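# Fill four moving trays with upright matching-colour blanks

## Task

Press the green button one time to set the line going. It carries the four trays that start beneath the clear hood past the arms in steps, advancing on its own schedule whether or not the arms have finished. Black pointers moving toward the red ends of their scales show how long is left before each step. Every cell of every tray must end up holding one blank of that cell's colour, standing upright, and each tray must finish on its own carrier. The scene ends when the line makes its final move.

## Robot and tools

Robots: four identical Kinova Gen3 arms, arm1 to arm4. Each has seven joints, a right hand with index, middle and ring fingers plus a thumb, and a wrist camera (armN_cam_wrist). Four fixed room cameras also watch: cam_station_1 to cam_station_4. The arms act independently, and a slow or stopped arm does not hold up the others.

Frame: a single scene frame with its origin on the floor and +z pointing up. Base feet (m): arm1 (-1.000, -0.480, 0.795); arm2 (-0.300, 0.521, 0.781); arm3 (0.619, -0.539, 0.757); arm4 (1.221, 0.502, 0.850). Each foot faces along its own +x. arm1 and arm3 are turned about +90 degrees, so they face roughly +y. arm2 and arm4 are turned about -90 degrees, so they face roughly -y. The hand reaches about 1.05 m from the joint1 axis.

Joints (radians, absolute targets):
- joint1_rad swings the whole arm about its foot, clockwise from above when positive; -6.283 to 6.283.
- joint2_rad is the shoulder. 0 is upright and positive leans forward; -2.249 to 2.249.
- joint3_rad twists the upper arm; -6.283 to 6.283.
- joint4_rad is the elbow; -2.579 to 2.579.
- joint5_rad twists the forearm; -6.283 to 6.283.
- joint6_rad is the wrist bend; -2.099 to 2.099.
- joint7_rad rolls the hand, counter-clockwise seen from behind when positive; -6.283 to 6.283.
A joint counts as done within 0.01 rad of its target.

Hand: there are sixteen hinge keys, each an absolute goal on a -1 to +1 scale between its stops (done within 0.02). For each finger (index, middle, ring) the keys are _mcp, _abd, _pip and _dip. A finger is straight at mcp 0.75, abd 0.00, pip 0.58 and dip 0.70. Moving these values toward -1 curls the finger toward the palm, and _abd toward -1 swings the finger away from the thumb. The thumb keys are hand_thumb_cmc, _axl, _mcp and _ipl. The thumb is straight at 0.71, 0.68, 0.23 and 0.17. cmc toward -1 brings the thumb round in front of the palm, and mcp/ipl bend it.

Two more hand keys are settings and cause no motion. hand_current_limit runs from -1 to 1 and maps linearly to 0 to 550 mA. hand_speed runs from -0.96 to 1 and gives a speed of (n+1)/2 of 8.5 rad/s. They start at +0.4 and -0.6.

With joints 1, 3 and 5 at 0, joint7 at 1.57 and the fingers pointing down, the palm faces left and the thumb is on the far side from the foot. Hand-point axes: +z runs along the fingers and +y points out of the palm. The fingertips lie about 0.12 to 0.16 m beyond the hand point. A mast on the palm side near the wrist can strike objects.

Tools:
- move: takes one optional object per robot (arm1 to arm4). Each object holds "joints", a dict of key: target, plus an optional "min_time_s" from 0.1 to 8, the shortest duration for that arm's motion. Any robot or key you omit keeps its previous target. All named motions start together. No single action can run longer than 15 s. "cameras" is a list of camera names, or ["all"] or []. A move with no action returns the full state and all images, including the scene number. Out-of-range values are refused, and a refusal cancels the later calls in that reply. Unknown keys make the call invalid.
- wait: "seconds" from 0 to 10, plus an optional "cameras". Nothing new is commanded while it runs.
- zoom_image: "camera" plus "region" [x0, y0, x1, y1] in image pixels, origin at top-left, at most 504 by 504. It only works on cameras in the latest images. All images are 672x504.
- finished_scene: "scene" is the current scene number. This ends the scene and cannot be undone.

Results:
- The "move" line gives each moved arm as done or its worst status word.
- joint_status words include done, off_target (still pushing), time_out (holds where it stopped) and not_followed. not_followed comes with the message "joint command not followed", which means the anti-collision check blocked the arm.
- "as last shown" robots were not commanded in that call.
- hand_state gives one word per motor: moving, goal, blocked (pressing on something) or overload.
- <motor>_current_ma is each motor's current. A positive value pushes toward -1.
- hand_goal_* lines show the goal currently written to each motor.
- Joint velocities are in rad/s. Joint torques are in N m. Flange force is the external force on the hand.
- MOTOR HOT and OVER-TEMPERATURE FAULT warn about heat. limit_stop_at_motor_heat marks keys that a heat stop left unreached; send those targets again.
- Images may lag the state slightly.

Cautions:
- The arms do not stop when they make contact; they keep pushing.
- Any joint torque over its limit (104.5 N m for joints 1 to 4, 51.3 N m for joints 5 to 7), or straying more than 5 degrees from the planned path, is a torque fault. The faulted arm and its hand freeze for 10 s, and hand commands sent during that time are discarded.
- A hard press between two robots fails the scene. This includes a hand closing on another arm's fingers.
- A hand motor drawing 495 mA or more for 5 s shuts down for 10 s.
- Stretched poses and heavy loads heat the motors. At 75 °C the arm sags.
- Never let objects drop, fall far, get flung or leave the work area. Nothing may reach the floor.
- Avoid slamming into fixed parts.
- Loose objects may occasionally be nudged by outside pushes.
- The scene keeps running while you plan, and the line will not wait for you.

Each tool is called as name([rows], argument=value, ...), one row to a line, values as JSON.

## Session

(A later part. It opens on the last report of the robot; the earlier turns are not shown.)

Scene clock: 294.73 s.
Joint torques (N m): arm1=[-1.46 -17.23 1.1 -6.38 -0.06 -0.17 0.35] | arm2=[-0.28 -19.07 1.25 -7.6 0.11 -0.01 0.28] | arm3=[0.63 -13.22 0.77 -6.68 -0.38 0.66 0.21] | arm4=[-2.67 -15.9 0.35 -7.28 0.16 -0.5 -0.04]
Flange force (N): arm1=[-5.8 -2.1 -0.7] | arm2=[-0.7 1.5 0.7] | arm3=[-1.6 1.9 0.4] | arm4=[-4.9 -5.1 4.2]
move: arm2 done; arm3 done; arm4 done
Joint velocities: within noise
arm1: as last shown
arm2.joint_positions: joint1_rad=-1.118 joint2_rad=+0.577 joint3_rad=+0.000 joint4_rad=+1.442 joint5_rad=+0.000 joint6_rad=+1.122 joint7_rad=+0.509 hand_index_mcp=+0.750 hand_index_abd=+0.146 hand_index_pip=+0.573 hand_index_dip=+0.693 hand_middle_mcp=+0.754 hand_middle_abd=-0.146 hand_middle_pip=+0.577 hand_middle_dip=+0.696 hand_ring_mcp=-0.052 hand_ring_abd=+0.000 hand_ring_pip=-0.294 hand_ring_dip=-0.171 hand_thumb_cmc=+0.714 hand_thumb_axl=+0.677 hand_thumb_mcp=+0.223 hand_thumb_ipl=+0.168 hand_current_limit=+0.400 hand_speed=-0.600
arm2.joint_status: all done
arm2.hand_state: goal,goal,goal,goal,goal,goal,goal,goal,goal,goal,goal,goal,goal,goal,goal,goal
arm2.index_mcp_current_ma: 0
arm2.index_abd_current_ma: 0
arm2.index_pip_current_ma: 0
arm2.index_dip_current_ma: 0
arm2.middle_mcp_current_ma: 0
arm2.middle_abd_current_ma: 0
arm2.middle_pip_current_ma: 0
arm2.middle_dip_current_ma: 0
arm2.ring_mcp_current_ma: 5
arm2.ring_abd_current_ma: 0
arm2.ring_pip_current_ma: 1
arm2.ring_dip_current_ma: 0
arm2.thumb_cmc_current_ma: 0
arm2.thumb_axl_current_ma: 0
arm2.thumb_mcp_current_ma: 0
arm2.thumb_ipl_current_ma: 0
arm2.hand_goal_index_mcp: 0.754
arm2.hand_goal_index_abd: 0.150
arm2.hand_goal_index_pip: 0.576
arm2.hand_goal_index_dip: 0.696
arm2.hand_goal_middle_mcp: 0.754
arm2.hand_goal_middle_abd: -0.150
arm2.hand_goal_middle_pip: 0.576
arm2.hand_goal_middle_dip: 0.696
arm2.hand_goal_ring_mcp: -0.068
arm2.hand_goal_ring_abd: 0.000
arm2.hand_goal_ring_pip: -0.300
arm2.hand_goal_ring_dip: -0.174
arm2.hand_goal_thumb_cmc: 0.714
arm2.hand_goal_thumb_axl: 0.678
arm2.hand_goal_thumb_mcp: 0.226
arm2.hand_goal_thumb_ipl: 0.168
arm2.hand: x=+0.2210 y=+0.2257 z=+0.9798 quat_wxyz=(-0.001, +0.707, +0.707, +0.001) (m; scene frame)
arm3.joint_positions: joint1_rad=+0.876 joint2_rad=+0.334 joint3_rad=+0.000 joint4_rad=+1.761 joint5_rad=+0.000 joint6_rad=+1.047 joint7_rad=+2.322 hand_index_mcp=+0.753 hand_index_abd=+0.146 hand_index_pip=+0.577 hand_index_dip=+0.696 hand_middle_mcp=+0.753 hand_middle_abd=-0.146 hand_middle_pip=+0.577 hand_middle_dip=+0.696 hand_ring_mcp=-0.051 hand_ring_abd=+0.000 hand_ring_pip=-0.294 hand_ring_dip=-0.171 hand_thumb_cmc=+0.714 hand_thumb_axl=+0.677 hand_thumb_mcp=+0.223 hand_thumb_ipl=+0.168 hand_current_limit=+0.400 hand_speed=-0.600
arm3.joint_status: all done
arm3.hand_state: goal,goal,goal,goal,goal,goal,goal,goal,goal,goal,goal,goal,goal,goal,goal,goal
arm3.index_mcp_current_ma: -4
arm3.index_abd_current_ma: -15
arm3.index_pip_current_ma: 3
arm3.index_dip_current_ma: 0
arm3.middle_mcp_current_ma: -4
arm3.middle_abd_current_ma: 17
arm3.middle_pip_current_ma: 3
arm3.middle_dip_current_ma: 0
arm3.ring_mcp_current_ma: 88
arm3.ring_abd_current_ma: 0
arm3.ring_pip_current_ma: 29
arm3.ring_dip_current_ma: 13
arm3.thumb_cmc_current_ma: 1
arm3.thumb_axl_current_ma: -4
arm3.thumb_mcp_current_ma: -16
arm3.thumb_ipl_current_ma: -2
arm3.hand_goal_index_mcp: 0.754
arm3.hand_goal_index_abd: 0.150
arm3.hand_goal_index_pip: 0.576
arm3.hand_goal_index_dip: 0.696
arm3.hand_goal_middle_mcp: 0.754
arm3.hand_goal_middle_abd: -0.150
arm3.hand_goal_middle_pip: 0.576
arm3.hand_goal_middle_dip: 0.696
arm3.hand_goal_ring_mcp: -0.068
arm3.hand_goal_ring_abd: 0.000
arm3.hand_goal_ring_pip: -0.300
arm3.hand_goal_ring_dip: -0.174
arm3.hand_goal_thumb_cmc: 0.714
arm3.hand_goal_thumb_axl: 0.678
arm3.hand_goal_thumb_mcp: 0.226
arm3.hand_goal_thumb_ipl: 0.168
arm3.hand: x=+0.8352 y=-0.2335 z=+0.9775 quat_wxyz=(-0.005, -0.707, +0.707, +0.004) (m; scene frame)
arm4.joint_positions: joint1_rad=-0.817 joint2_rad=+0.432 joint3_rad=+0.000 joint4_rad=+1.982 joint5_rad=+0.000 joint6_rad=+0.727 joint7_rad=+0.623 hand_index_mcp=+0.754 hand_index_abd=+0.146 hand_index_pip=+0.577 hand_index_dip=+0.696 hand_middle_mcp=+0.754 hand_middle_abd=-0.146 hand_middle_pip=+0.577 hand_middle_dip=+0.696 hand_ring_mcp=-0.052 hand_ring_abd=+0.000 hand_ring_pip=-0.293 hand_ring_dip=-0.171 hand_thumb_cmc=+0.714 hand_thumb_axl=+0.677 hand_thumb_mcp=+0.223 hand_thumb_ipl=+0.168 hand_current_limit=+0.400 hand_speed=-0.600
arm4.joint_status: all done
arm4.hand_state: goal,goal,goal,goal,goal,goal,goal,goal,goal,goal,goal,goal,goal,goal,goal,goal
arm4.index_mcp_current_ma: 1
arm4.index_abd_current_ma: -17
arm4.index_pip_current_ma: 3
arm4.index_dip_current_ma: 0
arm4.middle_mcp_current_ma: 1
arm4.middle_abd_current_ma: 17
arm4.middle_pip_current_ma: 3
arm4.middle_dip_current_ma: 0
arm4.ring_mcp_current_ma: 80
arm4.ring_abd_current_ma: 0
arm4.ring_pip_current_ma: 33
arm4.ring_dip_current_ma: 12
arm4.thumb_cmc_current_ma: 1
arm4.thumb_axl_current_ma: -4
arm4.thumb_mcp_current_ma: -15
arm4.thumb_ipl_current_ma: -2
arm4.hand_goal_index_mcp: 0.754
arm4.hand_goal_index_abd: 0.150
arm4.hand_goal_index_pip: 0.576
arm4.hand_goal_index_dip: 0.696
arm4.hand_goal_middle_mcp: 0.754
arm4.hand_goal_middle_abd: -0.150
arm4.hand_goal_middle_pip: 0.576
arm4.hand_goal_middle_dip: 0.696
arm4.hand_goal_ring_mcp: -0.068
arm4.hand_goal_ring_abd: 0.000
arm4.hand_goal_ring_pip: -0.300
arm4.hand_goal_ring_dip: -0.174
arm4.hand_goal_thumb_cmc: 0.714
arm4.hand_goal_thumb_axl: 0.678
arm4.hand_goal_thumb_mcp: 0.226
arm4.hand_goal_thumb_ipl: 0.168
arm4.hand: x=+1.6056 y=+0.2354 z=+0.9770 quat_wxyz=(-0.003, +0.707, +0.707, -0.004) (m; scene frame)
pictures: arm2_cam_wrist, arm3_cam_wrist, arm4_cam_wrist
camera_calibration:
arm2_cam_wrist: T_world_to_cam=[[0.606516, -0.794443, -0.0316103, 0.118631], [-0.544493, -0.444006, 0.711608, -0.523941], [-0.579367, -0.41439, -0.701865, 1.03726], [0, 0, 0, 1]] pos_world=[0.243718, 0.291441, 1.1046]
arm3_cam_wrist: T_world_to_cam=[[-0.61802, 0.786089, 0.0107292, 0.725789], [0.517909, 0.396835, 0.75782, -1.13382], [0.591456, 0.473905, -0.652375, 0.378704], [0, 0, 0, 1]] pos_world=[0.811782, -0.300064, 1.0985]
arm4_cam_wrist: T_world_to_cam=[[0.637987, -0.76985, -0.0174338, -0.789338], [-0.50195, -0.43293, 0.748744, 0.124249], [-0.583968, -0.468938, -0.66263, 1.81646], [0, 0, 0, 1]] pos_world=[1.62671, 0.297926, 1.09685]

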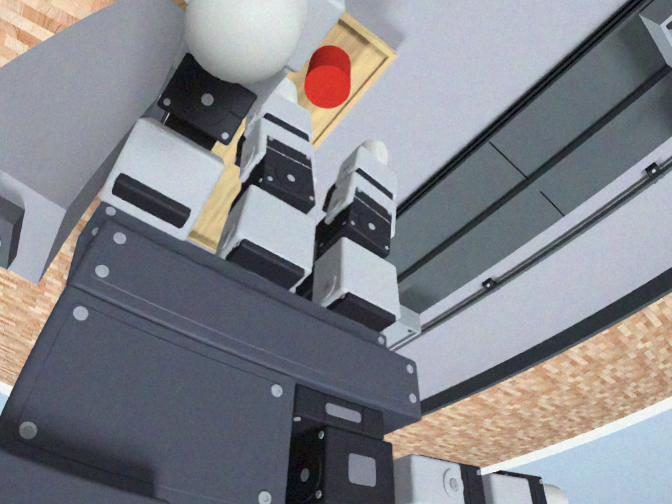

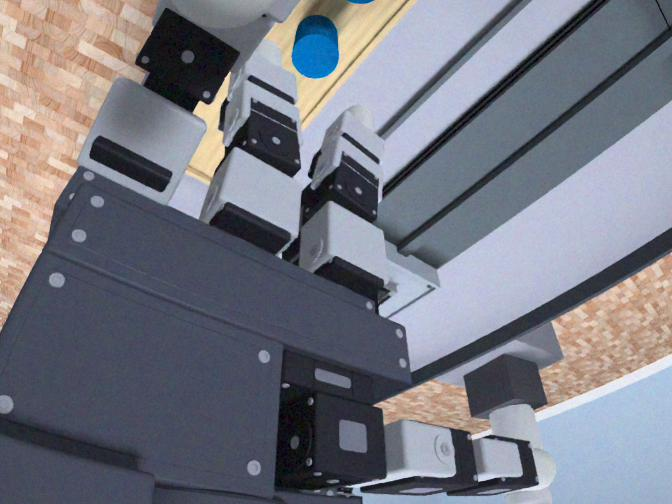

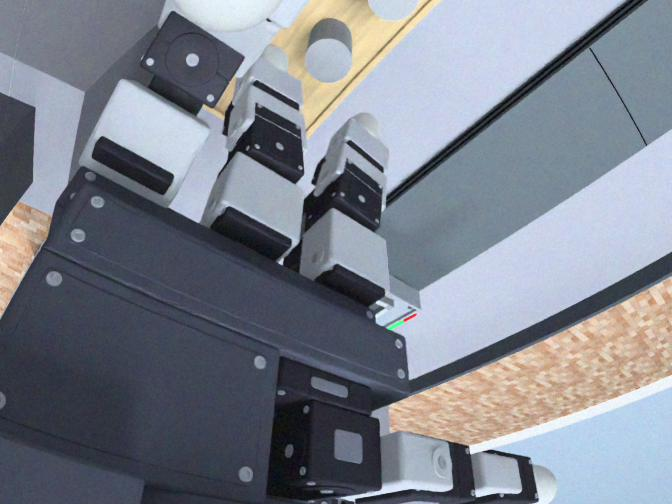

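move(arm2={"joints":{"joint2_rad":0.66294,"joint4_rad":1.5387,"joint6_rad":0.93995},"min_time_s":1.3}, arm3={"joints":{"joint2_rad":0.43004,"joint4_rad":1.86915,"joint6_rad":0.8424},"min_time_s":1.3}, arm4={"joints":{"joint2_rad":0.58892,"joint4_rad":2.04999,"joint6_rad":0.50268},"min_time_s":1.3})

move(arm2={"joints":{"hand_index_abd":-0.15,"hand_middle_abd":0.15}}, arm3={"joints":{"hand_index_abd":-0.05,"hand_middle_abd":0.05}}, arm4={"joints":{"hand_index_abd":-0.05,"hand_middle_abd":0.05}}, cameras=["arm2_cam_wrist","arm3_cam_wrist","arm4_cam_wrist","cam_station_2"])

Scene clock: 307.80 s.
Joint torques (N m): arm1=[-1.54 -17.27 1.04 -6.4 -0.04 -0.16 0.38] | arm2=[-0.29 -19.74 1.34 -6.83 0.19 -0.02 0.31] | arm3=[0.64 -13.9 0.76 -5.74 -0.37 0.7 0.24] | arm4=[-2.56 -16.93 0.48 -5.63 0.18 -0.49 0.03]
Flange force (N): arm1=[-5.8 -2.2 -0.6] | arm2=[-0.7 1.4 1.1] | arm3=[-1.3 2.2 0.6] | arm4=[-4.8 -5.8 3.8]
move: arm2 done; arm3 done; arm4 done
Joint velocities: within noise
arm1: as last shown
arm2.joint_positions: joint1_rad=-1.118 joint2_rad=+0.663 joint3_rad=+0.000 joint4_rad=+1.539 joint5_rad=+0.000 joint6_rad=+0.940 joint7_rad=+0.509 hand_index_mcp=+0.750 hand_index_abd=+0.146 hand_index_pip=+0.573 hand_index_dip=+0.693 hand_middle_mcp=+0.754 hand_middle_abd=-0.146 hand_middle_pip=+0.577 hand_middle_dip=+0.696 hand_ring_mcp=-0.052 hand_ring_abd=+0.000 hand_ring_pip=-0.294 hand_ring_dip=-0.171 hand_thumb_cmc=+0.714 hand_thumb_axl=+0.677 hand_thumb_mcp=+0.223 hand_thumb_ipl=+0.168 hand_current_limit=+0.400 hand_speed=-0.600
arm2.joint_status: all done
arm2.hand_state: goal,goal,goal,goal,goal,goal,goal,goal,goal,goal,goal,goal,goal,goal,goal,goal
arm2.index_mcp_current_ma: 0
arm2.index_abd_current_ma: 0
arm2.index_pip_current_ma: 0
arm2.index_dip_current_ma: 0
arm2.middle_mcp_current_ma: 0
arm2.middle_abd_current_ma: 0
arm2.middle_pip_current_ma: 0
arm2.middle_dip_current_ma: 0
arm2.ring_mcp_current_ma: 5
arm2.ring_abd_current_ma: 0
arm2.ring_pip_current_ma: 1
arm2.ring_dip_current_ma: 0
arm2.thumb_cmc_current_ma: 0
arm2.thumb_axl_current_ma: 0
arm2.thumb_mcp_current_ma: 0
arm2.thumb_ipl_current_ma: 0
arm2.hand_goal_index_mcp: 0.754
arm2.hand_goal_index_abd: 0.150
arm2.hand_goal_index_pip: 0.576
arm2.hand_goal_index_dip: 0.696
arm2.hand_goal_middle_mcp: 0.754
arm2.hand_goal_middle_abd: -0.150
arm2.hand_goal_middle_pip: 0.576
arm2.hand_goal_middle_dip: 0.696
arm2.hand_goal_ring_mcp: -0.068
arm2.hand_goal_ring_abd: 0.000
arm2.hand_goal_ring_pip: -0.300
arm2.hand_goal_ring_dip: -0.174
arm2.hand_goal_thumb_cmc: 0.714
arm2.hand_goal_thumb_axl: 0.678
arm2.hand_goal_thumb_mcp: 0.226
arm2.hand_goal_thumb_ipl: 0.168
arm2.hand: x=+0.2210 y=+0.2259 z=+0.9098 quat_wxyz=(-0.001, +0.707, +0.707, +0.001) (m; scene frame)
arm3.joint_positions: joint1_rad=+0.876 joint2_rad=+0.430 joint3_rad=+0.000 joint4_rad=+1.869 joint5_rad=+0.000 joint6_rad=+0.842 joint7_rad=+2.322 hand_index_mcp=+0.753 hand_index_abd=+0.146 hand_index_pip=+0.577 hand_index_dip=+0.696 hand_middle_mcp=+0.753 hand_middle_abd=-0.146 hand_middle_pip=+0.577 hand_middle_dip=+0.696 hand_ring_mcp=-0.051 hand_ring_abd=+0.000 hand_ring_pip=-0.294 hand_ring_dip=-0.171 hand_thumb_cmc=+0.714 hand_thumb_axl=+0.677 hand_thumb_mcp=+0.223 hand_thumb_ipl=+0.168 hand_current_limit=+0.400 hand_speed=-0.600
arm3.joint_status: all done
arm3.hand_state: goal,goal,goal,goal,goal,goal,goal,goal,goal,goal,goal,goal,goal,goal,goal,goal
arm3.index_mcp_current_ma: -4
arm3.index_abd_current_ma: -15
arm3.index_pip_current_ma: 3
arm3.index_dip_current_ma: 0
arm3.middle_mcp_current_ma: -4
arm3.middle_abd_current_ma: 17
arm3.middle_pip_current_ma: 3
arm3.middle_dip_current_ma: 0
arm3.ring_mcp_current_ma: 88
arm3.ring_abd_current_ma: 0
arm3.ring_pip_current_ma: 29
arm3.ring_dip_current_ma: 13
arm3.thumb_cmc_current_ma: 1
arm3.thumb_axl_current_ma: -4
arm3.thumb_mcp_current_ma: -16
arm3.thumb_ipl_current_ma: -2
arm3.hand_goal_index_mcp: 0.754
arm3.hand_goal_index_abd: 0.150
arm3.hand_goal_index_pip: 0.576
arm3.hand_goal_index_dip: 0.696
arm3.hand_goal_middle_mcp: 0.754
arm3.hand_goal_middle_abd: -0.150
arm3.hand_goal_middle_pip: 0.576
arm3.hand_goal_middle_dip: 0.696
arm3.hand_goal_ring_mcp: -0.068
arm3.hand_goal_ring_abd: 0.000
arm3.hand_goal_ring_pip: -0.300
arm3.hand_goal_ring_dip: -0.174
arm3.hand_goal_thumb_cmc: 0.714
arm3.hand_goal_thumb_axl: 0.678
arm3.hand_goal_thumb_mcp: 0.226
arm3.hand_goal_thumb_ipl: 0.168
arm3.hand: x=+0.8343 y=-0.2336 z=+0.9104 quat_wxyz=(-0.005, -0.707, +0.707, +0.004) (m; scene frame)
arm4.joint_positions: joint1_rad=-0.817 joint2_rad=+0.589 joint3_rad=+0.000 joint4_rad=+2.050 joint5_rad=+0.000 joint6_rad=+0.503 joint7_rad=+0.623 hand_index_mcp=+0.754 hand_index_abd=+0.146 hand_index_pip=+0.577 hand_index_dip=+0.696 hand_middle_mcp=+0.754 hand_middle_abd=-0.146 hand_middle_pip=+0.577 hand_middle_dip=+0.696 hand_ring_mcp=-0.052 hand_ring_abd=+0.000 hand_ring_pip=-0.293 hand_ring_dip=-0.171 hand_thumb_cmc=+0.714 hand_thumb_axl=+0.677 hand_thumb_mcp=+0.223 hand_thumb_ipl=+0.168 hand_current_limit=+0.400 hand_speed=-0.600
arm4.joint_status: all done
arm4.hand_state: goal,goal,goal,goal,goal,goal,goal,goal,goal,goal,goal,goal,goal,goal,goal,goal
arm4.index_mcp_current_ma: 1
arm4.index_abd_current_ma: -17
arm4.index_pip_current_ma: 3
arm4.index_dip_current_ma: 0
arm4.middle_mcp_current_ma: 1
arm4.middle_abd_current_ma: 17
arm4.middle_pip_current_ma: 3
arm4.middle_dip_current_ma: 0
arm4.ring_mcp_current_ma: 80
arm4.ring_abd_current_ma: 0
arm4.ring_pip_current_ma: 33
arm4.ring_dip_current_ma: 12
arm4.thumb_cmc_current_ma: 1
arm4.thumb_axl_current_ma: -4
arm4.thumb_mcp_current_ma: -15
arm4.thumb_ipl_current_ma: -2
arm4.hand_goal_index_mcp: 0.754
arm4.hand_goal_index_abd: 0.150
arm4.hand_goal_index_pip: 0.576
arm4.hand_goal_index_dip: 0.696
arm4.hand_goal_middle_mcp: 0.754
arm4.hand_goal_middle_abd: -0.150
arm4.hand_goal_middle_pip: 0.576
arm4.hand_goal_middle_dip: 0.696
arm4.hand_goal_ring_mcp: -0.068
arm4.hand_goal_ring_abd: 0.000
arm4.hand_goal_ring_pip: -0.300
arm4.hand_goal_ring_dip: -0.174
arm4.hand_goal_thumb_cmc: 0.714
arm4.hand_goal_thumb_axl: 0.678
arm4.hand_goal_thumb_mcp: 0.226
arm4.hand_goal_thumb_ipl: 0.168
arm4.hand: x=+1.6049 y=+0.2353 z=+0.9043 quat_wxyz=(-0.003, +0.707, +0.707, -0.004) (m; scene frame)
pictures: none

Scene clock: 308.40 s.
Joint torques (N m): arm1=[-1.5 -17.24 1.09 -6.38 -0.05 -0.19 0.39] | arm2=[0.05 -19.67 1.72 -6.92 0.36 -0.16 0.27] | arm3=[0.71 -13.87 0.89 -5.59 -0.31 0.76 0.24] | arm4=[-2.66 -17.08 0.31 -5.62 0.13 -0.43 -0.01]
Flange force (N): arm1=[-5.8 -2.1 -0.8] | arm2=[-0.1 1.5 0.7] | arm3=[-1.7 2.1 0.5] | arm4=[-5.1 -5.9 4.4]
move: arm2 off_target; arm3 off_target; arm4 off_target
Joint velocities: within noise
arm1: as last shown
arm2.joint_positions: joint1_rad=-1.118 joint2_rad=+0.663 joint3_rad=+0.000 joint4_rad=+1.539 joint5_rad=+0.000 joint6_rad=+0.940 joint7_rad=+0.509 hand_index_mcp=+0.750 hand_index_abd=+0.044 hand_index_pip=+0.573 hand_index_dip=+0.693 hand_middle_mcp=+0.754 hand_middle_abd=-0.053 hand_middle_pip=+0.577 hand_middle_dip=+0.696 hand_ring_mcp=-0.052 hand_ring_abd=+0.000 hand_ring_pip=-0.294 hand_ring_dip=-0.171 hand_thumb_cmc=+0.714 hand_thumb_axl=+0.677 hand_thumb_mcp=+0.223 hand_thumb_ipl=+0.168 hand_current_limit=+0.400 hand_speed=-0.600
arm2.joint_status: hand_index_abd off_target (ended at +0.044, target -0.150); hand_middle_abd off_target (ended at -0.053, target +0.150)
arm2.hand_state: goal,blocked,goal,goal,goal,blocked,goal,goal,goal,goal,goal,goal,goal,goal,goal,goal
arm2.index_mcp_current_ma: 0
arm2.index_abd_current_ma: 385
arm2.index_pip_current_ma: 0
arm2.index_dip_current_ma: 0
arm2.middle_mcp_current_ma: 0
arm2.middle_abd_current_ma: -385
arm2.middle_pip_current_ma: 0
arm2.middle_dip_current_ma: 0
arm2.ring_mcp_current_ma: 5
arm2.ring_abd_current_ma: 0
arm2.ring_pip_current_ma: 1
arm2.ring_dip_current_ma: 0
arm2.thumb_cmc_current_ma: 0
arm2.thumb_axl_current_ma: 0
arm2.thumb_mcp_current_ma: 0
arm2.thumb_ipl_current_ma: 0
arm2.hand_goal_index_mcp: 0.754
arm2.hand_goal_index_abd: -0.150
arm2.hand_goal_index_pip: 0.576
arm2.hand_goal_index_dip: 0.696
arm2.hand_goal_middle_mcp: 0.754
arm2.hand_goal_middle_abd: 0.150
arm2.hand_goal_middle_pip: 0.576
arm2.hand_goal_middle_dip: 0.696
arm2.hand_goal_ring_mcp: -0.068
arm2.hand_goal_ring_abd: 0.000
arm2.hand_goal_ring_pip: -0.300
arm2.hand_goal_ring_dip: -0.174
arm2.hand_goal_thumb_cmc: 0.714
arm2.hand_goal_thumb_axl: 0.678
arm2.hand_goal_thumb_mcp: 0.226
arm2.hand_goal_thumb_ipl: 0.168
arm2.hand: x=+0.2210 y=+0.2259 z=+0.9097 quat_wxyz=(-0.001, +0.707, +0.707, +0.001) (m; scene frame)
arm3.joint_positions: joint1_rad=+0.876 joint2_rad=+0.430 joint3_rad=+0.000 joint4_rad=+1.869 joint5_rad=+0.000 joint6_rad=+0.842 joint7_rad=+2.322 hand_index_mcp=+0.753 hand_index_abd=+0.052 hand_index_pip=+0.577 hand_index_dip=+0.696 hand_middle_mcp=+0.753 hand_middle_abd=-0.049 hand_middle_pip=+0.577 hand_middle_dip=+0.696 hand_ring_mcp=-0.051 hand_ring_abd=+0.000 hand_ring_pip=-0.294 hand_ring_dip=-0.171 hand_thumb_cmc=+0.714 hand_thumb_axl=+0.677 hand_thumb_mcp=+0.223 hand_thumb_ipl=+0.168 hand_current_limit=+0.400 hand_speed=-0.600
arm3.joint_status: hand_index_abd off_target (ended at +0.052, target -0.050); hand_middle_abd off_target (ended at -0.049, target +0.050)
arm3.hand_state: goal,blocked,goal,goal,goal,blocked,goal,goal,goal,goal,goal,goal,goal,goal,goal,goal
arm3.index_mcp_current_ma: -4
arm3.index_abd_current_ma: 385
arm3.index_pip_current_ma: 3
arm3.index_dip_current_ma: 0
arm3.middle_mcp_current_ma: -4
arm3.middle_abd_current_ma: -385
arm3.middle_pip_current_ma: 3
arm3.middle_dip_current_ma: 0
arm3.ring_mcp_current_ma: 88
arm3.ring_abd_current_ma: 0
arm3.ring_pip_current_ma: 29
arm3.ring_dip_current_ma: 13
arm3.thumb_cmc_current_ma: 1
arm3.thumb_axl_current_ma: -4
arm3.thumb_mcp_current_ma: -16
arm3.thumb_ipl_current_ma: -2
arm3.hand_goal_index_mcp: 0.754
arm3.hand_goal_index_abd: -0.050
arm3.hand_goal_index_pip: 0.576
arm3.hand_goal_index_dip: 0.696
arm3.hand_goal_middle_mcp: 0.754
arm3.hand_goal_middle_abd: 0.050
arm3.hand_goal_middle_pip: 0.576
arm3.hand_goal_middle_dip: 0.696
arm3.hand_goal_ring_mcp: -0.068
arm3.hand_goal_ring_abd: 0.000
arm3.hand_goal_ring_pip: -0.300
arm3.hand_goal_ring_dip: -0.174
arm3.hand_goal_thumb_cmc: 0.714
arm3.hand_goal_thumb_axl: 0.678
arm3.hand_goal_thumb_mcp: 0.226
arm3.hand_goal_thumb_ipl: 0.168
arm3.hand: x=+0.8343 y=-0.2336 z=+0.9104 quat_wxyz=(-0.005, -0.707, +0.707, +0.004) (m; scene frame)
arm4.joint_positions: joint1_rad=-0.817 joint2_rad=+0.589 joint3_rad=+0.000 joint4_rad=+2.050 joint5_rad=+0.000 joint6_rad=+0.503 joint7_rad=+0.623 hand_index_mcp=+0.754 hand_index_abd=+0.063 hand_index_pip=+0.577 hand_index_dip=+0.696 hand_middle_mcp=+0.754 hand_middle_abd=-0.045 hand_middle_pip=+0.577 hand_middle_dip=+0.696 hand_ring_mcp=-0.052 hand_ring_abd=+0.000 hand_ring_pip=-0.293 hand_ring_dip=-0.171 hand_thumb_cmc=+0.714 hand_thumb_axl=+0.677 hand_thumb_mcp=+0.223 hand_thumb_ipl=+0.168 hand_current_limit=+0.400 hand_speed=-0.600
arm4.joint_status: hand_index_abd off_target (ended at +0.063, target -0.050); hand_middle_abd off_target (ended at -0.045, target +0.050)
arm4.hand_state: goal,blocked,goal,goal,goal,blocked,goal,goal,goal,goal,goal,goal,goal,goal,goal,goal
arm4.index_mcp_current_ma: 1
arm4.index_abd_current_ma: 385
arm4.index_pip_current_ma: 3
arm4.index_dip_current_ma: 0
arm4.middle_mcp_current_ma: 1
arm4.middle_abd_current_ma: -385
arm4.middle_pip_current_ma: 3
arm4.middle_dip_current_ma: 0
arm4.ring_mcp_current_ma: 80
arm4.ring_abd_current_ma: 0
arm4.ring_pip_current_ma: 33
arm4.ring_dip_current_ma: 12
arm4.thumb_cmc_current_ma: 1
arm4.thumb_axl_current_ma: -4
arm4.thumb_mcp_current_ma: -15
arm4.thumb_ipl_current_ma: -2
arm4.hand_goal_index_mcp: 0.754
arm4.hand_goal_index_abd: -0.050
arm4.hand_goal_index_pip: 0.576
arm4.hand_goal_index_dip: 0.696
arm4.hand_goal_middle_mcp: 0.754
arm4.hand_goal_middle_abd: 0.050
arm4.hand_goal_middle_pip: 0.576
arm4.hand_goal_middle_dip: 0.696
arm4.hand_goal_ring_mcp: -0.068
arm4.hand_goal_ring_abd: 0.000
arm4.hand_goal_ring_pip: -0.300
arm4.hand_goal_ring_dip: -0.174
arm4.hand_goal_thumb_cmc: 0.714
arm4.hand_goal_thumb_axl: 0.678
arm4.hand_goal_thumb_mcp: 0.226
arm4.hand_goal_thumb_ipl: 0.168
arm4.hand: x=+1.6049 y=+0.2353 z=+0.9042 quat_wxyz=(-0.003, +0.707, +0.707, -0.004) (m; scene frame)
pictures: arm2_cam_wrist, arm3_cam_wrist, arm4_cam_wrist, cam_station_2
camera_calibration:
arm2_cam_wrist: T_world_to_cam=[[0.606481, -0.794468, -0.0316529, 0.116573], [-0.544461, -0.443984, 0.711646, -0.473968], [-0.579433, -0.414366, -0.701824, 0.988163], [0, 0, 0, 1]] pos_world=[0.243818, 0.291641, 1.0345]
arm3_cam_wrist: T_world_to_cam=[[-0.618061, 0.786058, 0.0106707, 0.726114], [0.517861, 0.396896, 0.757821, -1.08248], [0.591456, 0.473905, -0.652375, 0.335575], [0, 0, 0, 1]] pos_world=[0.810882, -0.300165, 1.0315]
arm4_cam_wrist: T_world_to_cam=[[0.637956, -0.769876, -0.0173869, -0.790304], [-0.501989, -0.432882, 0.748746, 0.178367], [-0.583968, -0.468939, -0.662629, 1.76772], [0, 0, 0, 1]] pos_world=[1.62601, 0.297726, 1.02405]

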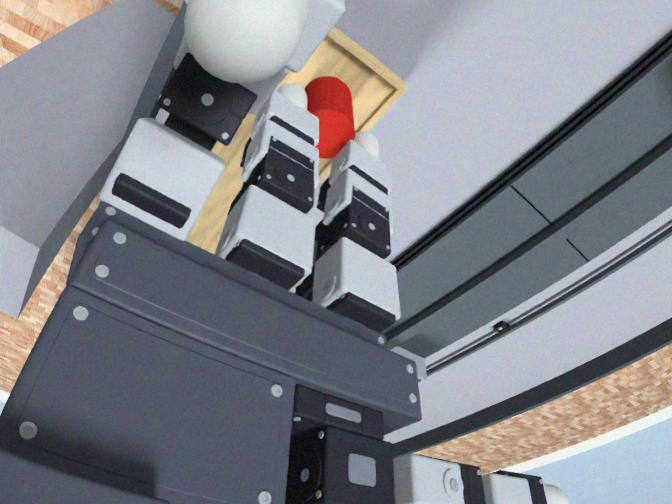

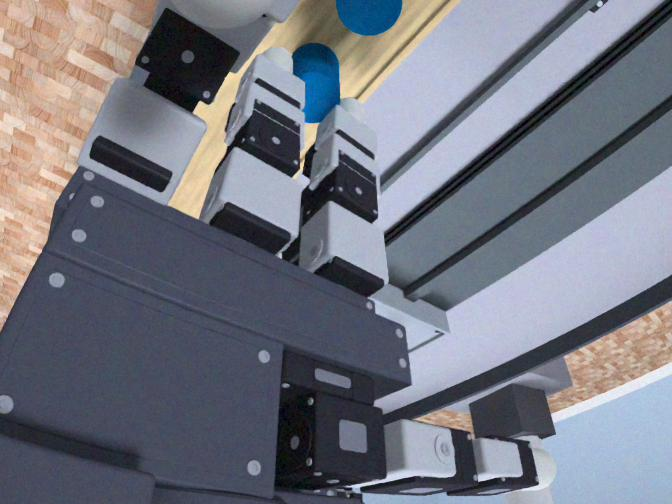

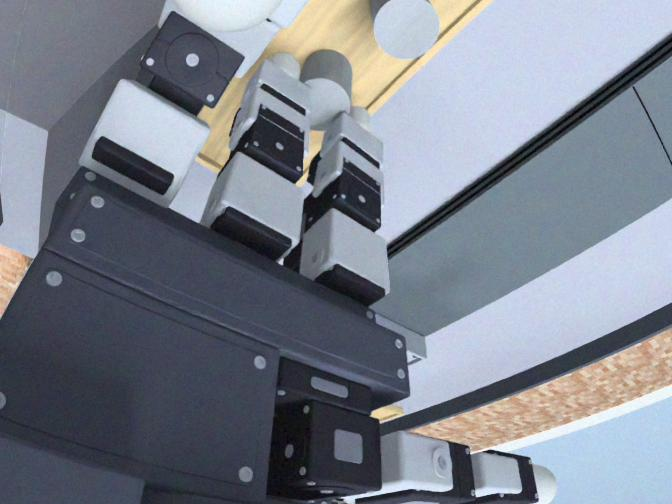

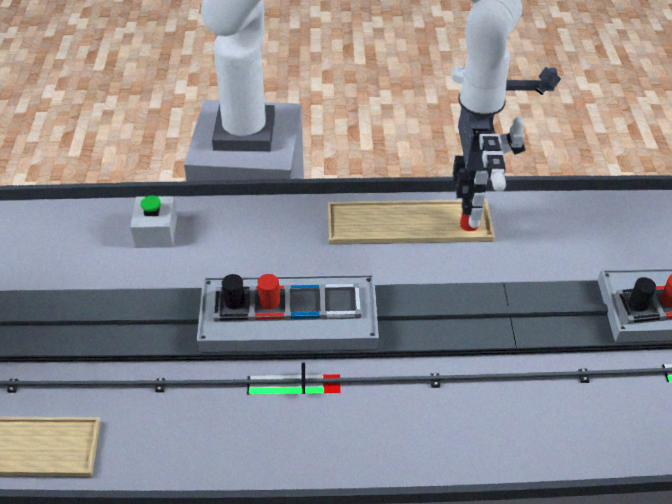

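move(arm2={"joints":{"joint2_rad":0.54018,"joint4_rad":1.37,"joint6_rad":1.23141},"min_time_s":1.3}, arm3={"joints":{"joint2_rad":0.29086,"joint4_rad":1.6816,"joint6_rad":1.16913},"min_time_s":1.3}, arm4={"joints":{"joint2_rad":0.35999,"joint4_rad":1.92789,"joint6_rad":0.85371},"min_time_s":1.3})

move(arm2={"joints":{"joint1_rad":-0.24062,"joint2_rad":0.5336,"joint4_rad":1.41526,"joint6_rad":1.19273,"joint7_rad":1.38678},"min_time_s":2.4}, arm3={"joints":{"joint1_rad":-0.07947,"joint2_rad":0.5531,"joint4_rad":1.31079,"joint6_rad":1.2777,"joint7_rad":1.36682},"min_time_s":2.4}, arm4={"joints":{"joint1_rad":-0.03135,"joint2_rad":0.56378,"joint4_rad":1.62234,"joint6_rad":0.95547,"joint7_rad":1.40785},"min_time_s":2.4}, cameras=["arm2_cam_wrist","arm3_cam_wrist","arm4_cam_wrist","cam_station_2"])

zoom_image(camera="arm2_cam_wrist", region=[180, 0, 480, 220])

zoom_image(camera="arm3_cam_wrist", region=[180, 0, 480, 220])

zoom_image(camera="arm4_cam_wrist", region=[180, 0, 480, 220])

Scene clock: 312.87 s.
Joint torques (N m): arm1=[-1.44 -17.29 1.08 -6.43 -0.05 -0.22 0.39] | arm2=[-0.28 -19.5 1.28 -8.35 0.16 0.01 0.29] | arm3=[0.62 -13.43 0.77 -7.5 -0.46 0.68 0.25] | arm4=[-2.69 -15.76 0.33 -8.4 0.13 -0.52 0.02]
Flange force (N): arm1=[-5.8 -2.0 -0.7] | arm2=[-0.6 1.6 1.9] | arm3=[-1.7 2.0 1.7] | arm4=[-4.4 -4.8 5.3]
move: arm2 done; arm3 done; arm4 done
Joint velocities: within noise
arm1: as last shown
arm2.joint_positions: joint1_rad=-1.118 joint2_rad=+0.540 joint3_rad=+0.000 joint4_rad=+1.370 joint5_rad=+0.000 joint6_rad=+1.231 joint7_rad=+0.509 hand_index_mcp=+0.750 hand_index_abd=+0.044 hand_index_pip=+0.573 hand_index_dip=+0.693 hand_middle_mcp=+0.754 hand_middle_abd=-0.052 hand_middle_pip=+0.577 hand_middle_dip=+0.696 hand_ring_mcp=-0.052 hand_ring_abd=+0.000 hand_ring_pip=-0.294 hand_ring_dip=-0.171 hand_thumb_cmc=+0.714 hand_thumb_axl=+0.677 hand_thumb_mcp=+0.223 hand_thumb_ipl=+0.168 hand_current_limit=+0.400 hand_speed=-0.600
arm2.joint_status: all done
arm2.hand_state: goal,blocked,goal,goal,goal,blocked,goal,goal,goal,goal,goal,goal,goal,goal,goal,goal
arm2.index_mcp_current_ma: 0
arm2.index_abd_current_ma: 385
arm2.index_pip_current_ma: 0
arm2.index_dip_current_ma: 0
arm2.middle_mcp_current_ma: 0
arm2.middle_abd_current_ma: -385
arm2.middle_pip_current_ma: 0
arm2.middle_dip_current_ma: 0
arm2.ring_mcp_current_ma: 5
arm2.ring_abd_current_ma: 0
arm2.ring_pip_current_ma: 1
arm2.ring_dip_current_ma: 0
arm2.thumb_cmc_current_ma: 0
arm2.thumb_axl_current_ma: 0
arm2.thumb_mcp_current_ma: 0
arm2.thumb_ipl_current_ma: 0
arm2.hand_goal_index_mcp: 0.754
arm2.hand_goal_index_abd: -0.150
arm2.hand_goal_index_pip: 0.576
arm2.hand_goal_index_dip: 0.696
arm2.hand_goal_middle_mcp: 0.754
arm2.hand_goal_middle_abd: 0.150
arm2.hand_goal_middle_pip: 0.576
arm2.hand_goal_middle_dip: 0.696
arm2.hand_goal_ring_mcp: -0.068
arm2.hand_goal_ring_abd: 0.000
arm2.hand_goal_ring_pip: -0.300
arm2.hand_goal_ring_dip: -0.174
arm2.hand_goal_thumb_cmc: 0.714
arm2.hand_goal_thumb_axl: 0.678
arm2.hand_goal_thumb_mcp: 0.226
arm2.hand_goal_thumb_ipl: 0.168
arm2.hand: x=+0.2210 y=+0.2256 z=+1.0197 quat_wxyz=(-0.001, +0.707, +0.707, +0.001) (m; scene frame)
arm3.joint_positions: joint1_rad=+0.876 joint2_rad=+0.291 joint3_rad=+0.000 joint4_rad=+1.682 joint5_rad=+0.000 joint6_rad=+1.169 joint7_rad=+2.322 hand_index_mcp=+0.753 hand_index_abd=+0.052 hand_index_pip=+0.577 hand_index_dip=+0.696 hand_middle_mcp=+0.753 hand_middle_abd=-0.049 hand_middle_pip=+0.577 hand_middle_dip=+0.696 hand_ring_mcp=-0.051 hand_ring_abd=+0.000 hand_ring_pip=-0.294 hand_ring_dip=-0.171 hand_thumb_cmc=+0.714 hand_thumb_axl=+0.677 hand_thumb_mcp=+0.223 hand_thumb_ipl=+0.168 hand_current_limit=+0.400 hand_speed=-0.600
arm3.joint_status: all done
arm3.hand_state: goal,blocked,goal,goal,goal,blocked,goal,goal,goal,goal,goal,goal,goal,goal,goal,goal
arm3.index_mcp_current_ma: -4
arm3.index_abd_current_ma: 385
arm3.index_pip_current_ma: 3
arm3.index_dip_current_ma: 0
arm3.middle_mcp_current_ma: -4
arm3.middle_abd_current_ma: -385
arm3.middle_pip_current_ma: 3
arm3.middle_dip_current_ma: 0
arm3.ring_mcp_current_ma: 88
arm3.ring_abd_current_ma: 0
arm3.ring_pip_current_ma: 29
arm3.ring_dip_current_ma: 13
arm3.thumb_cmc_current_ma: 1
arm3.thumb_axl_current_ma: -4
arm3.thumb_mcp_current_ma: -16
arm3.thumb_ipl_current_ma: -2
arm3.hand_goal_index_mcp: 0.754
arm3.hand_goal_index_abd: -0.050
arm3.hand_goal_index_pip: 0.576
arm3.hand_goal_index_dip: 0.696
arm3.hand_goal_middle_mcp: 0.754
arm3.hand_goal_middle_abd: 0.050
arm3.hand_goal_middle_pip: 0.576
arm3.hand_goal_middle_dip: 0.696
arm3.hand_goal_ring_mcp: -0.068
arm3.hand_goal_ring_abd: 0.000
arm3.hand_goal_ring_pip: -0.300
arm3.hand_goal_ring_dip: -0.174
arm3.hand_goal_thumb_cmc: 0.714
arm3.hand_goal_thumb_axl: 0.678
arm3.hand_goal_thumb_mcp: 0.226
arm3.hand_goal_thumb_ipl: 0.168
arm3.hand: x=+0.8357 y=-0.2334 z=+1.0174 quat_wxyz=(-0.005, -0.707, +0.707, +0.004) (m; scene frame)
arm4.joint_positions: joint1_rad=-0.817 joint2_rad=+0.360 joint3_rad=+0.000 joint4_rad=+1.928 joint5_rad=+0.000 joint6_rad=+0.854 joint7_rad=+0.623 hand_index_mcp=+0.754 hand_index_abd=+0.063 hand_index_pip=+0.577 hand_index_dip=+0.696 hand_middle_mcp=+0.754 hand_middle_abd=-0.045 hand_middle_pip=+0.577 hand_middle_dip=+0.696 hand_ring_mcp=-0.052 hand_ring_abd=+0.000 hand_ring_pip=-0.293 hand_ring_dip=-0.171 hand_thumb_cmc=+0.714 hand_thumb_axl=+0.677 hand_thumb_mcp=+0.223 hand_thumb_ipl=+0.168 hand_current_limit=+0.400 hand_speed=-0.600
arm4.joint_status: all done
arm4.hand_state: goal,blocked,goal,goal,goal,blocked,goal,goal,goal,goal,goal,goal,goal,goal,goal,goal
arm4.index_mcp_current_ma: -1
arm4.index_abd_current_ma: 385
arm4.index_pip_current_ma: 3
arm4.index_dip_current_ma: 0
arm4.middle_mcp_current_ma: 0
arm4.middle_abd_current_ma: -385
arm4.middle_pip_current_ma: 3
arm4.middle_dip_current_ma: 0
arm4.ring_mcp_current_ma: 80
arm4.ring_abd_current_ma: 0
arm4.ring_pip_current_ma: 33
arm4.ring_dip_current_ma: 12
arm4.thumb_cmc_current_ma: 1
arm4.thumb_axl_current_ma: -4
arm4.thumb_mcp_current_ma: -15
arm4.thumb_ipl_current_ma: -2
arm4.hand_goal_index_mcp: 0.754
arm4.hand_goal_index_abd: -0.050
arm4.hand_goal_index_pip: 0.576
arm4.hand_goal_index_dip: 0.696
arm4.hand_goal_middle_mcp: 0.754
arm4.hand_goal_middle_abd: 0.050
arm4.hand_goal_middle_pip: 0.576
arm4.hand_goal_middle_dip: 0.696
arm4.hand_goal_ring_mcp: -0.068
arm4.hand_goal_ring_abd: 0.000
arm4.hand_goal_ring_pip: -0.300
arm4.hand_goal_ring_dip: -0.174
arm4.hand_goal_thumb_cmc: 0.714
arm4.hand_goal_thumb_axl: 0.678
arm4.hand_goal_thumb_mcp: 0.226
arm4.hand_goal_thumb_ipl: 0.168
arm4.hand: x=+1.6060 y=+0.2355 z=+1.0170 quat_wxyz=(-0.003, +0.707, +0.707, -0.004) (m; scene frame)
pictures: none

Scene clock: 315.57 s.
Joint torques (N m): arm1=[-1.5 -17.26 1.06 -6.43 -0.05 -0.24 0.39] | arm2=[-0.35 -19.25 1.25 -8.2 0.07 0.05 0.31] | arm3=[0.45 -18.37 0.76 -8.1 -0.54 0.49 0.23] | arm4=[-2.6 -20.05 0.37 -8.94 0.08 -0.54 -0.02]
Flange force (N): arm1=[-5.8 -2.1 -0.8] | arm2=[-1.5 0.4 2.0] | arm3=[1.2 1.7 1.7] | arm4=[0.5 -5.7 4.7]
move: arm2 done; arm3 done; arm4 done
Joint velocities: within noise
arm1: as last shown
arm2.joint_positions: joint1_rad=-0.241 joint2_rad=+0.534 joint3_rad=+0.000 joint4_rad=+1.415 joint5_rad=+0.000 joint6_rad=+1.193 joint7_rad=+1.387 hand_index_mcp=+0.750 hand_index_abd=+0.044 hand_index_pip=+0.573 hand_index_dip=+0.693 hand_middle_mcp=+0.754 hand_middle_abd=-0.052 hand_middle_pip=+0.577 hand_middle_dip=+0.696 hand_ring_mcp=-0.052 hand_ring_abd=+0.000 hand_ring_pip=-0.294 hand_ring_dip=-0.171 hand_thumb_cmc=+0.714 hand_thumb_axl=+0.677 hand_thumb_mcp=+0.223 hand_thumb_ipl=+0.168 hand_current_limit=+0.400 hand_speed=-0.600
arm2.joint_status: all done
arm2.hand_state: goal,blocked,goal,goal,goal,blocked,goal,goal,goal,goal,goal,goal,goal,goal,goal,goal
arm2.index_mcp_current_ma: 0
arm2.index_abd_current_ma: 385
arm2.index_pip_current_ma: 0
arm2.index_dip_current_ma: 0
arm2.middle_mcp_current_ma: 0
arm2.middle_abd_current_ma: -385
arm2.middle_pip_current_ma: 0
arm2.middle_dip_current_ma: 0
arm2.ring_mcp_current_ma: 5
arm2.ring_abd_current_ma: 0
arm2.ring_pip_current_ma: 1
arm2.ring_dip_current_ma: 0
arm2.thumb_cmc_current_ma: 0
arm2.thumb_axl_current_ma: 0
arm2.thumb_mcp_current_ma: 0
arm2.thumb_ipl_current_ma: 0
arm2.hand_goal_index_mcp: 0.754
arm2.hand_goal_index_abd: -0.150
arm2.hand_goal_index_pip: 0.576
arm2.hand_goal_index_dip: 0.696
arm2.hand_goal_middle_mcp: 0.754
arm2.hand_goal_middle_abd: 0.150
arm2.hand_goal_middle_pip: 0.576
arm2.hand_goal_middle_dip: 0.696
arm2.hand_goal_ring_mcp: -0.068
arm2.hand_goal_ring_abd: 0.000
arm2.hand_goal_ring_pip: -0.300
arm2.hand_goal_ring_dip: -0.174
arm2.hand_goal_thumb_cmc: 0.714
arm2.hand_goal_thumb_axl: 0.678
arm2.hand_goal_thumb_mcp: 0.226
arm2.hand_goal_thumb_ipl: 0.168
arm2.hand: x=-0.1465 y=-0.0049 z=+1.0090 quat_wxyz=(-0.001, +0.707, +0.707, +0.001) (m; scene frame)
arm3.joint_positions: joint1_rad=-0.079 joint2_rad=+0.553 joint3_rad=+0.000 joint4_rad=+1.311 joint5_rad=+0.000 joint6_rad=+1.278 joint7_rad=+1.367 hand_index_mcp=+0.753 hand_index_abd=+0.052 hand_index_pip=+0.577 hand_index_dip=+0.696 hand_middle_mcp=+0.753 hand_middle_abd=-0.049 hand_middle_pip=+0.577 hand_middle_dip=+0.696 hand_ring_mcp=-0.051 hand_ring_abd=+0.000 hand_ring_pip=-0.294 hand_ring_dip=-0.171 hand_thumb_cmc=+0.714 hand_thumb_axl=+0.677 hand_thumb_mcp=+0.223 hand_thumb_ipl=+0.168 hand_current_limit=+0.400 hand_speed=-0.600
arm3.joint_status: all done
arm3.hand_state: goal,blocked,goal,goal,goal,blocked,goal,goal,goal,goal,goal,goal,goal,goal,goal,goal
arm3.index_mcp_current_ma: -4
arm3.index_abd_current_ma: 385
arm3.index_pip_current_ma: 3
arm3.index_dip_current_ma: 0
arm3.middle_mcp_current_ma: -4
arm3.middle_abd_current_ma: -385
arm3.middle_pip_current_ma: 3
arm3.middle_dip_current_ma: 0
arm3.ring_mcp_current_ma: 88
arm3.ring_abd_current_ma: 0
arm3.ring_pip_current_ma: 29
arm3.ring_dip_current_ma: 13
arm3.thumb_cmc_current_ma: 1
arm3.thumb_axl_current_ma: -4
arm3.thumb_mcp_current_ma: -16
arm3.thumb_ipl_current_ma: -2
arm3.hand_goal_index_mcp: 0.754
arm3.hand_goal_index_abd: -0.050
arm3.hand_goal_index_pip: 0.576
arm3.hand_goal_index_dip: 0.696
arm3.hand_goal_middle_mcp: 0.754
arm3.hand_goal_middle_abd: 0.050
arm3.hand_goal_middle_pip: 0.576
arm3.hand_goal_middle_dip: 0.696
arm3.hand_goal_ring_mcp: -0.068
arm3.hand_goal_ring_abd: 0.000
arm3.hand_goal_ring_pip: -0.300
arm3.hand_goal_ring_dip: -0.174
arm3.hand_goal_thumb_cmc: 0.714
arm3.hand_goal_thumb_axl: 0.678
arm3.hand_goal_thumb_mcp: 0.226
arm3.hand_goal_thumb_ipl: 0.168
arm3.hand: x=+0.4561 y=+0.0000 z=+1.0090 quat_wxyz=(-0.005, -0.707, +0.707, +0.004) (m; scene frame)
arm4.joint_positions: joint1_rad=-0.031 joint2_rad=+0.564 joint3_rad=+0.000 joint4_rad=+1.622 joint5_rad=+0.000 joint6_rad=+0.955 joint7_rad=+1.408 hand_index_mcp=+0.754 hand_index_abd=+0.063 hand_index_pip=+0.577 hand_index_dip=+0.696 hand_middle_mcp=+0.754 hand_middle_abd=-0.045 hand_middle_pip=+0.577 hand_middle_dip=+0.696 hand_ring_mcp=-0.052 hand_ring_abd=+0.000 hand_ring_pip=-0.293 hand_ring_dip=-0.171 hand_thumb_cmc=+0.714 hand_thumb_axl=+0.677 hand_thumb_mcp=+0.223 hand_thumb_ipl=+0.168 hand_current_limit=+0.400 hand_speed=-0.600
arm4.joint_status: all done
arm4.hand_state: goal,blocked,goal,goal,goal,blocked,goal,goal,goal,goal,goal,goal,goal,goal,goal,goal
arm4.index_mcp_current_ma: -1
arm4.index_abd_current_ma: 385
arm4.index_pip_current_ma: 3
arm4.index_dip_current_ma: 0
arm4.middle_mcp_current_ma: 0
arm4.middle_abd_current_ma: -385
arm4.middle_pip_current_ma: 3
arm4.middle_dip_current_ma: 0
arm4.ring_mcp_current_ma: 80
arm4.ring_abd_current_ma: 0
arm4.ring_pip_current_ma: 33
arm4.ring_dip_current_ma: 12
arm4.thumb_cmc_current_ma: 1
arm4.thumb_axl_current_ma: -4
arm4.thumb_mcp_current_ma: -15
arm4.thumb_ipl_current_ma: -2
arm4.hand_goal_index_mcp: 0.754
arm4.hand_goal_index_abd: -0.050
arm4.hand_goal_index_pip: 0.576
arm4.hand_goal_index_dip: 0.696
arm4.hand_goal_middle_mcp: 0.754
arm4.hand_goal_middle_abd: 0.050
arm4.hand_goal_middle_pip: 0.576
arm4.hand_goal_middle_dip: 0.696
arm4.hand_goal_ring_mcp: -0.068
arm4.hand_goal_ring_abd: 0.000
arm4.hand_goal_ring_pip: -0.300
arm4.hand_goal_ring_dip: -0.174
arm4.hand_goal_thumb_cmc: 0.714
arm4.hand_goal_thumb_axl: 0.678
arm4.hand_goal_thumb_mcp: 0.226
arm4.hand_goal_thumb_ipl: 0.168
arm4.hand: x=+1.3613 y=+0.0009 z=+1.0069 quat_wxyz=(-0.003, +0.707, +0.707, -0.004) (m; scene frame)
pictures: arm2_cam_wrist, arm3_cam_wrist, arm4_cam_wrist, cam_station_2
camera_calibration:
arm2_cam_wrist: T_world_to_cam=[[0.606562, -0.79441, -0.0315545, 0.159191], [-0.544467, -0.443988, 0.711639, -0.847242], [-0.579343, -0.414473, -0.701836, 0.749249], [0, 0, 0, 1]] pos_world=[-0.123782, 0.060841, 1.1338]
arm3_cam_wrist: T_world_to_cam=[[-0.61802, 0.786089, 0.0107292, 0.307668], [0.517909, 0.396835, 0.75782, -1.05414], [0.591456, 0.473905, -0.652375, 0.512824], [0, 0, 0, 1]] pos_world=[0.432782, -0.0665644, 1.1301]
arm4_cam_wrist: T_world_to_cam=[[0.637917, -0.76991, -0.0173281, -0.813582], [-0.502038, -0.432821, 0.748748, -0.12222], [-0.583969, -0.46894, -0.662628, 1.58359], [0, 0, 0, 1]] pos_world=[1.38241, 0.0633262, 1.12675]

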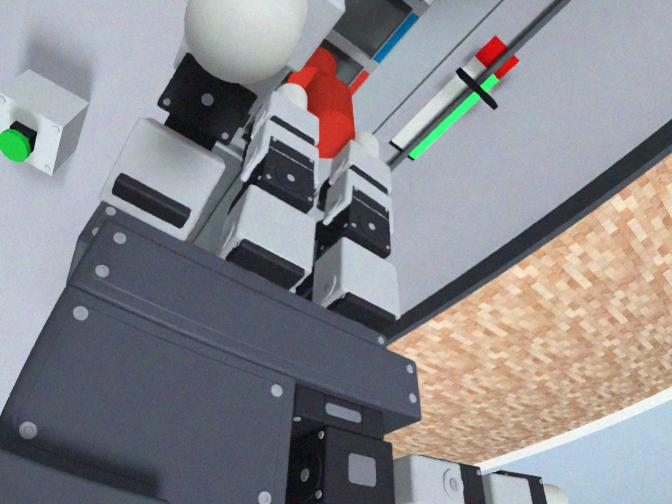

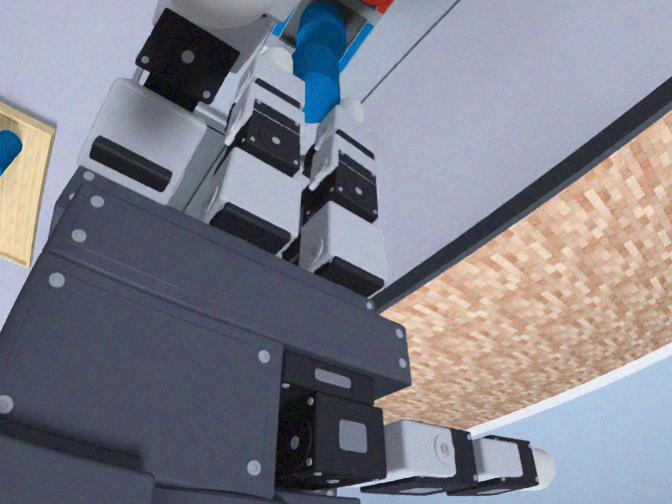

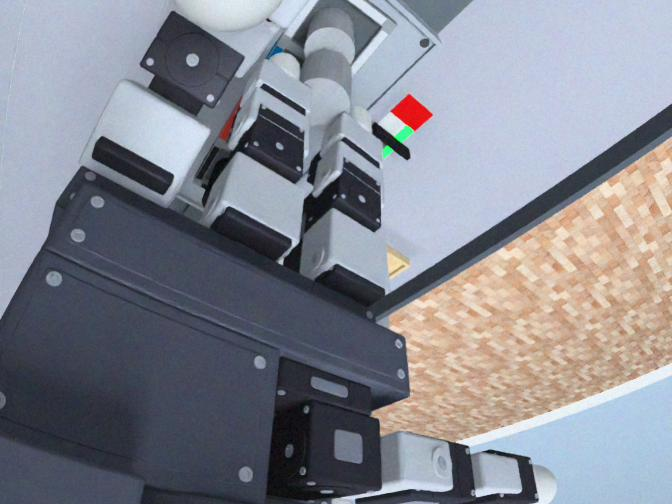

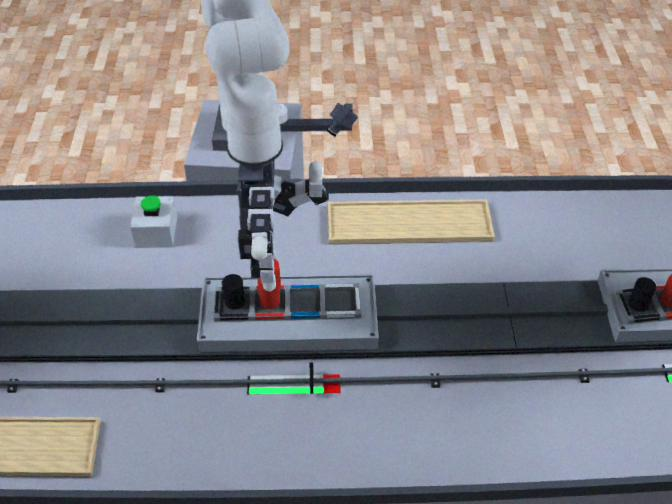

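Scaled by 1.680 from the camera's 672x504 image, which has a finer 960x720 frame.

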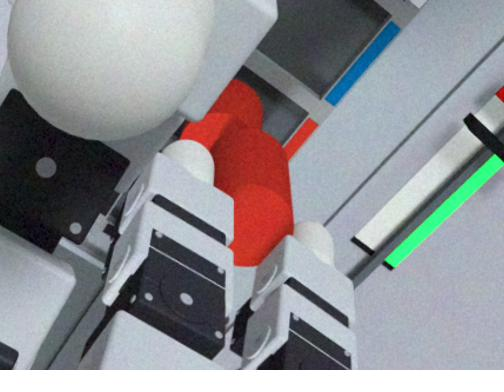

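Scaled by 1.680 from the camera's 672x504 image, which has a finer 960x720 frame.

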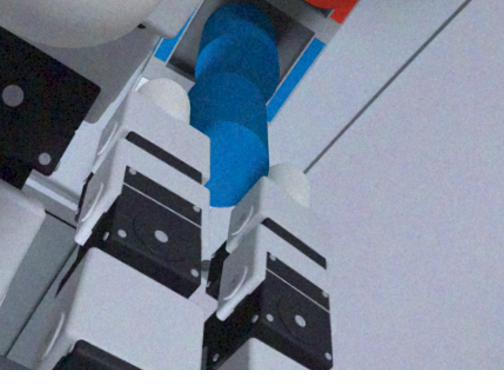

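Scaled by 1.680 from the camera's 672x504 image, which has a finer 960x720 frame.

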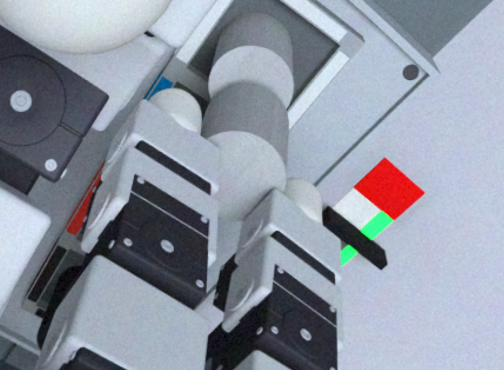

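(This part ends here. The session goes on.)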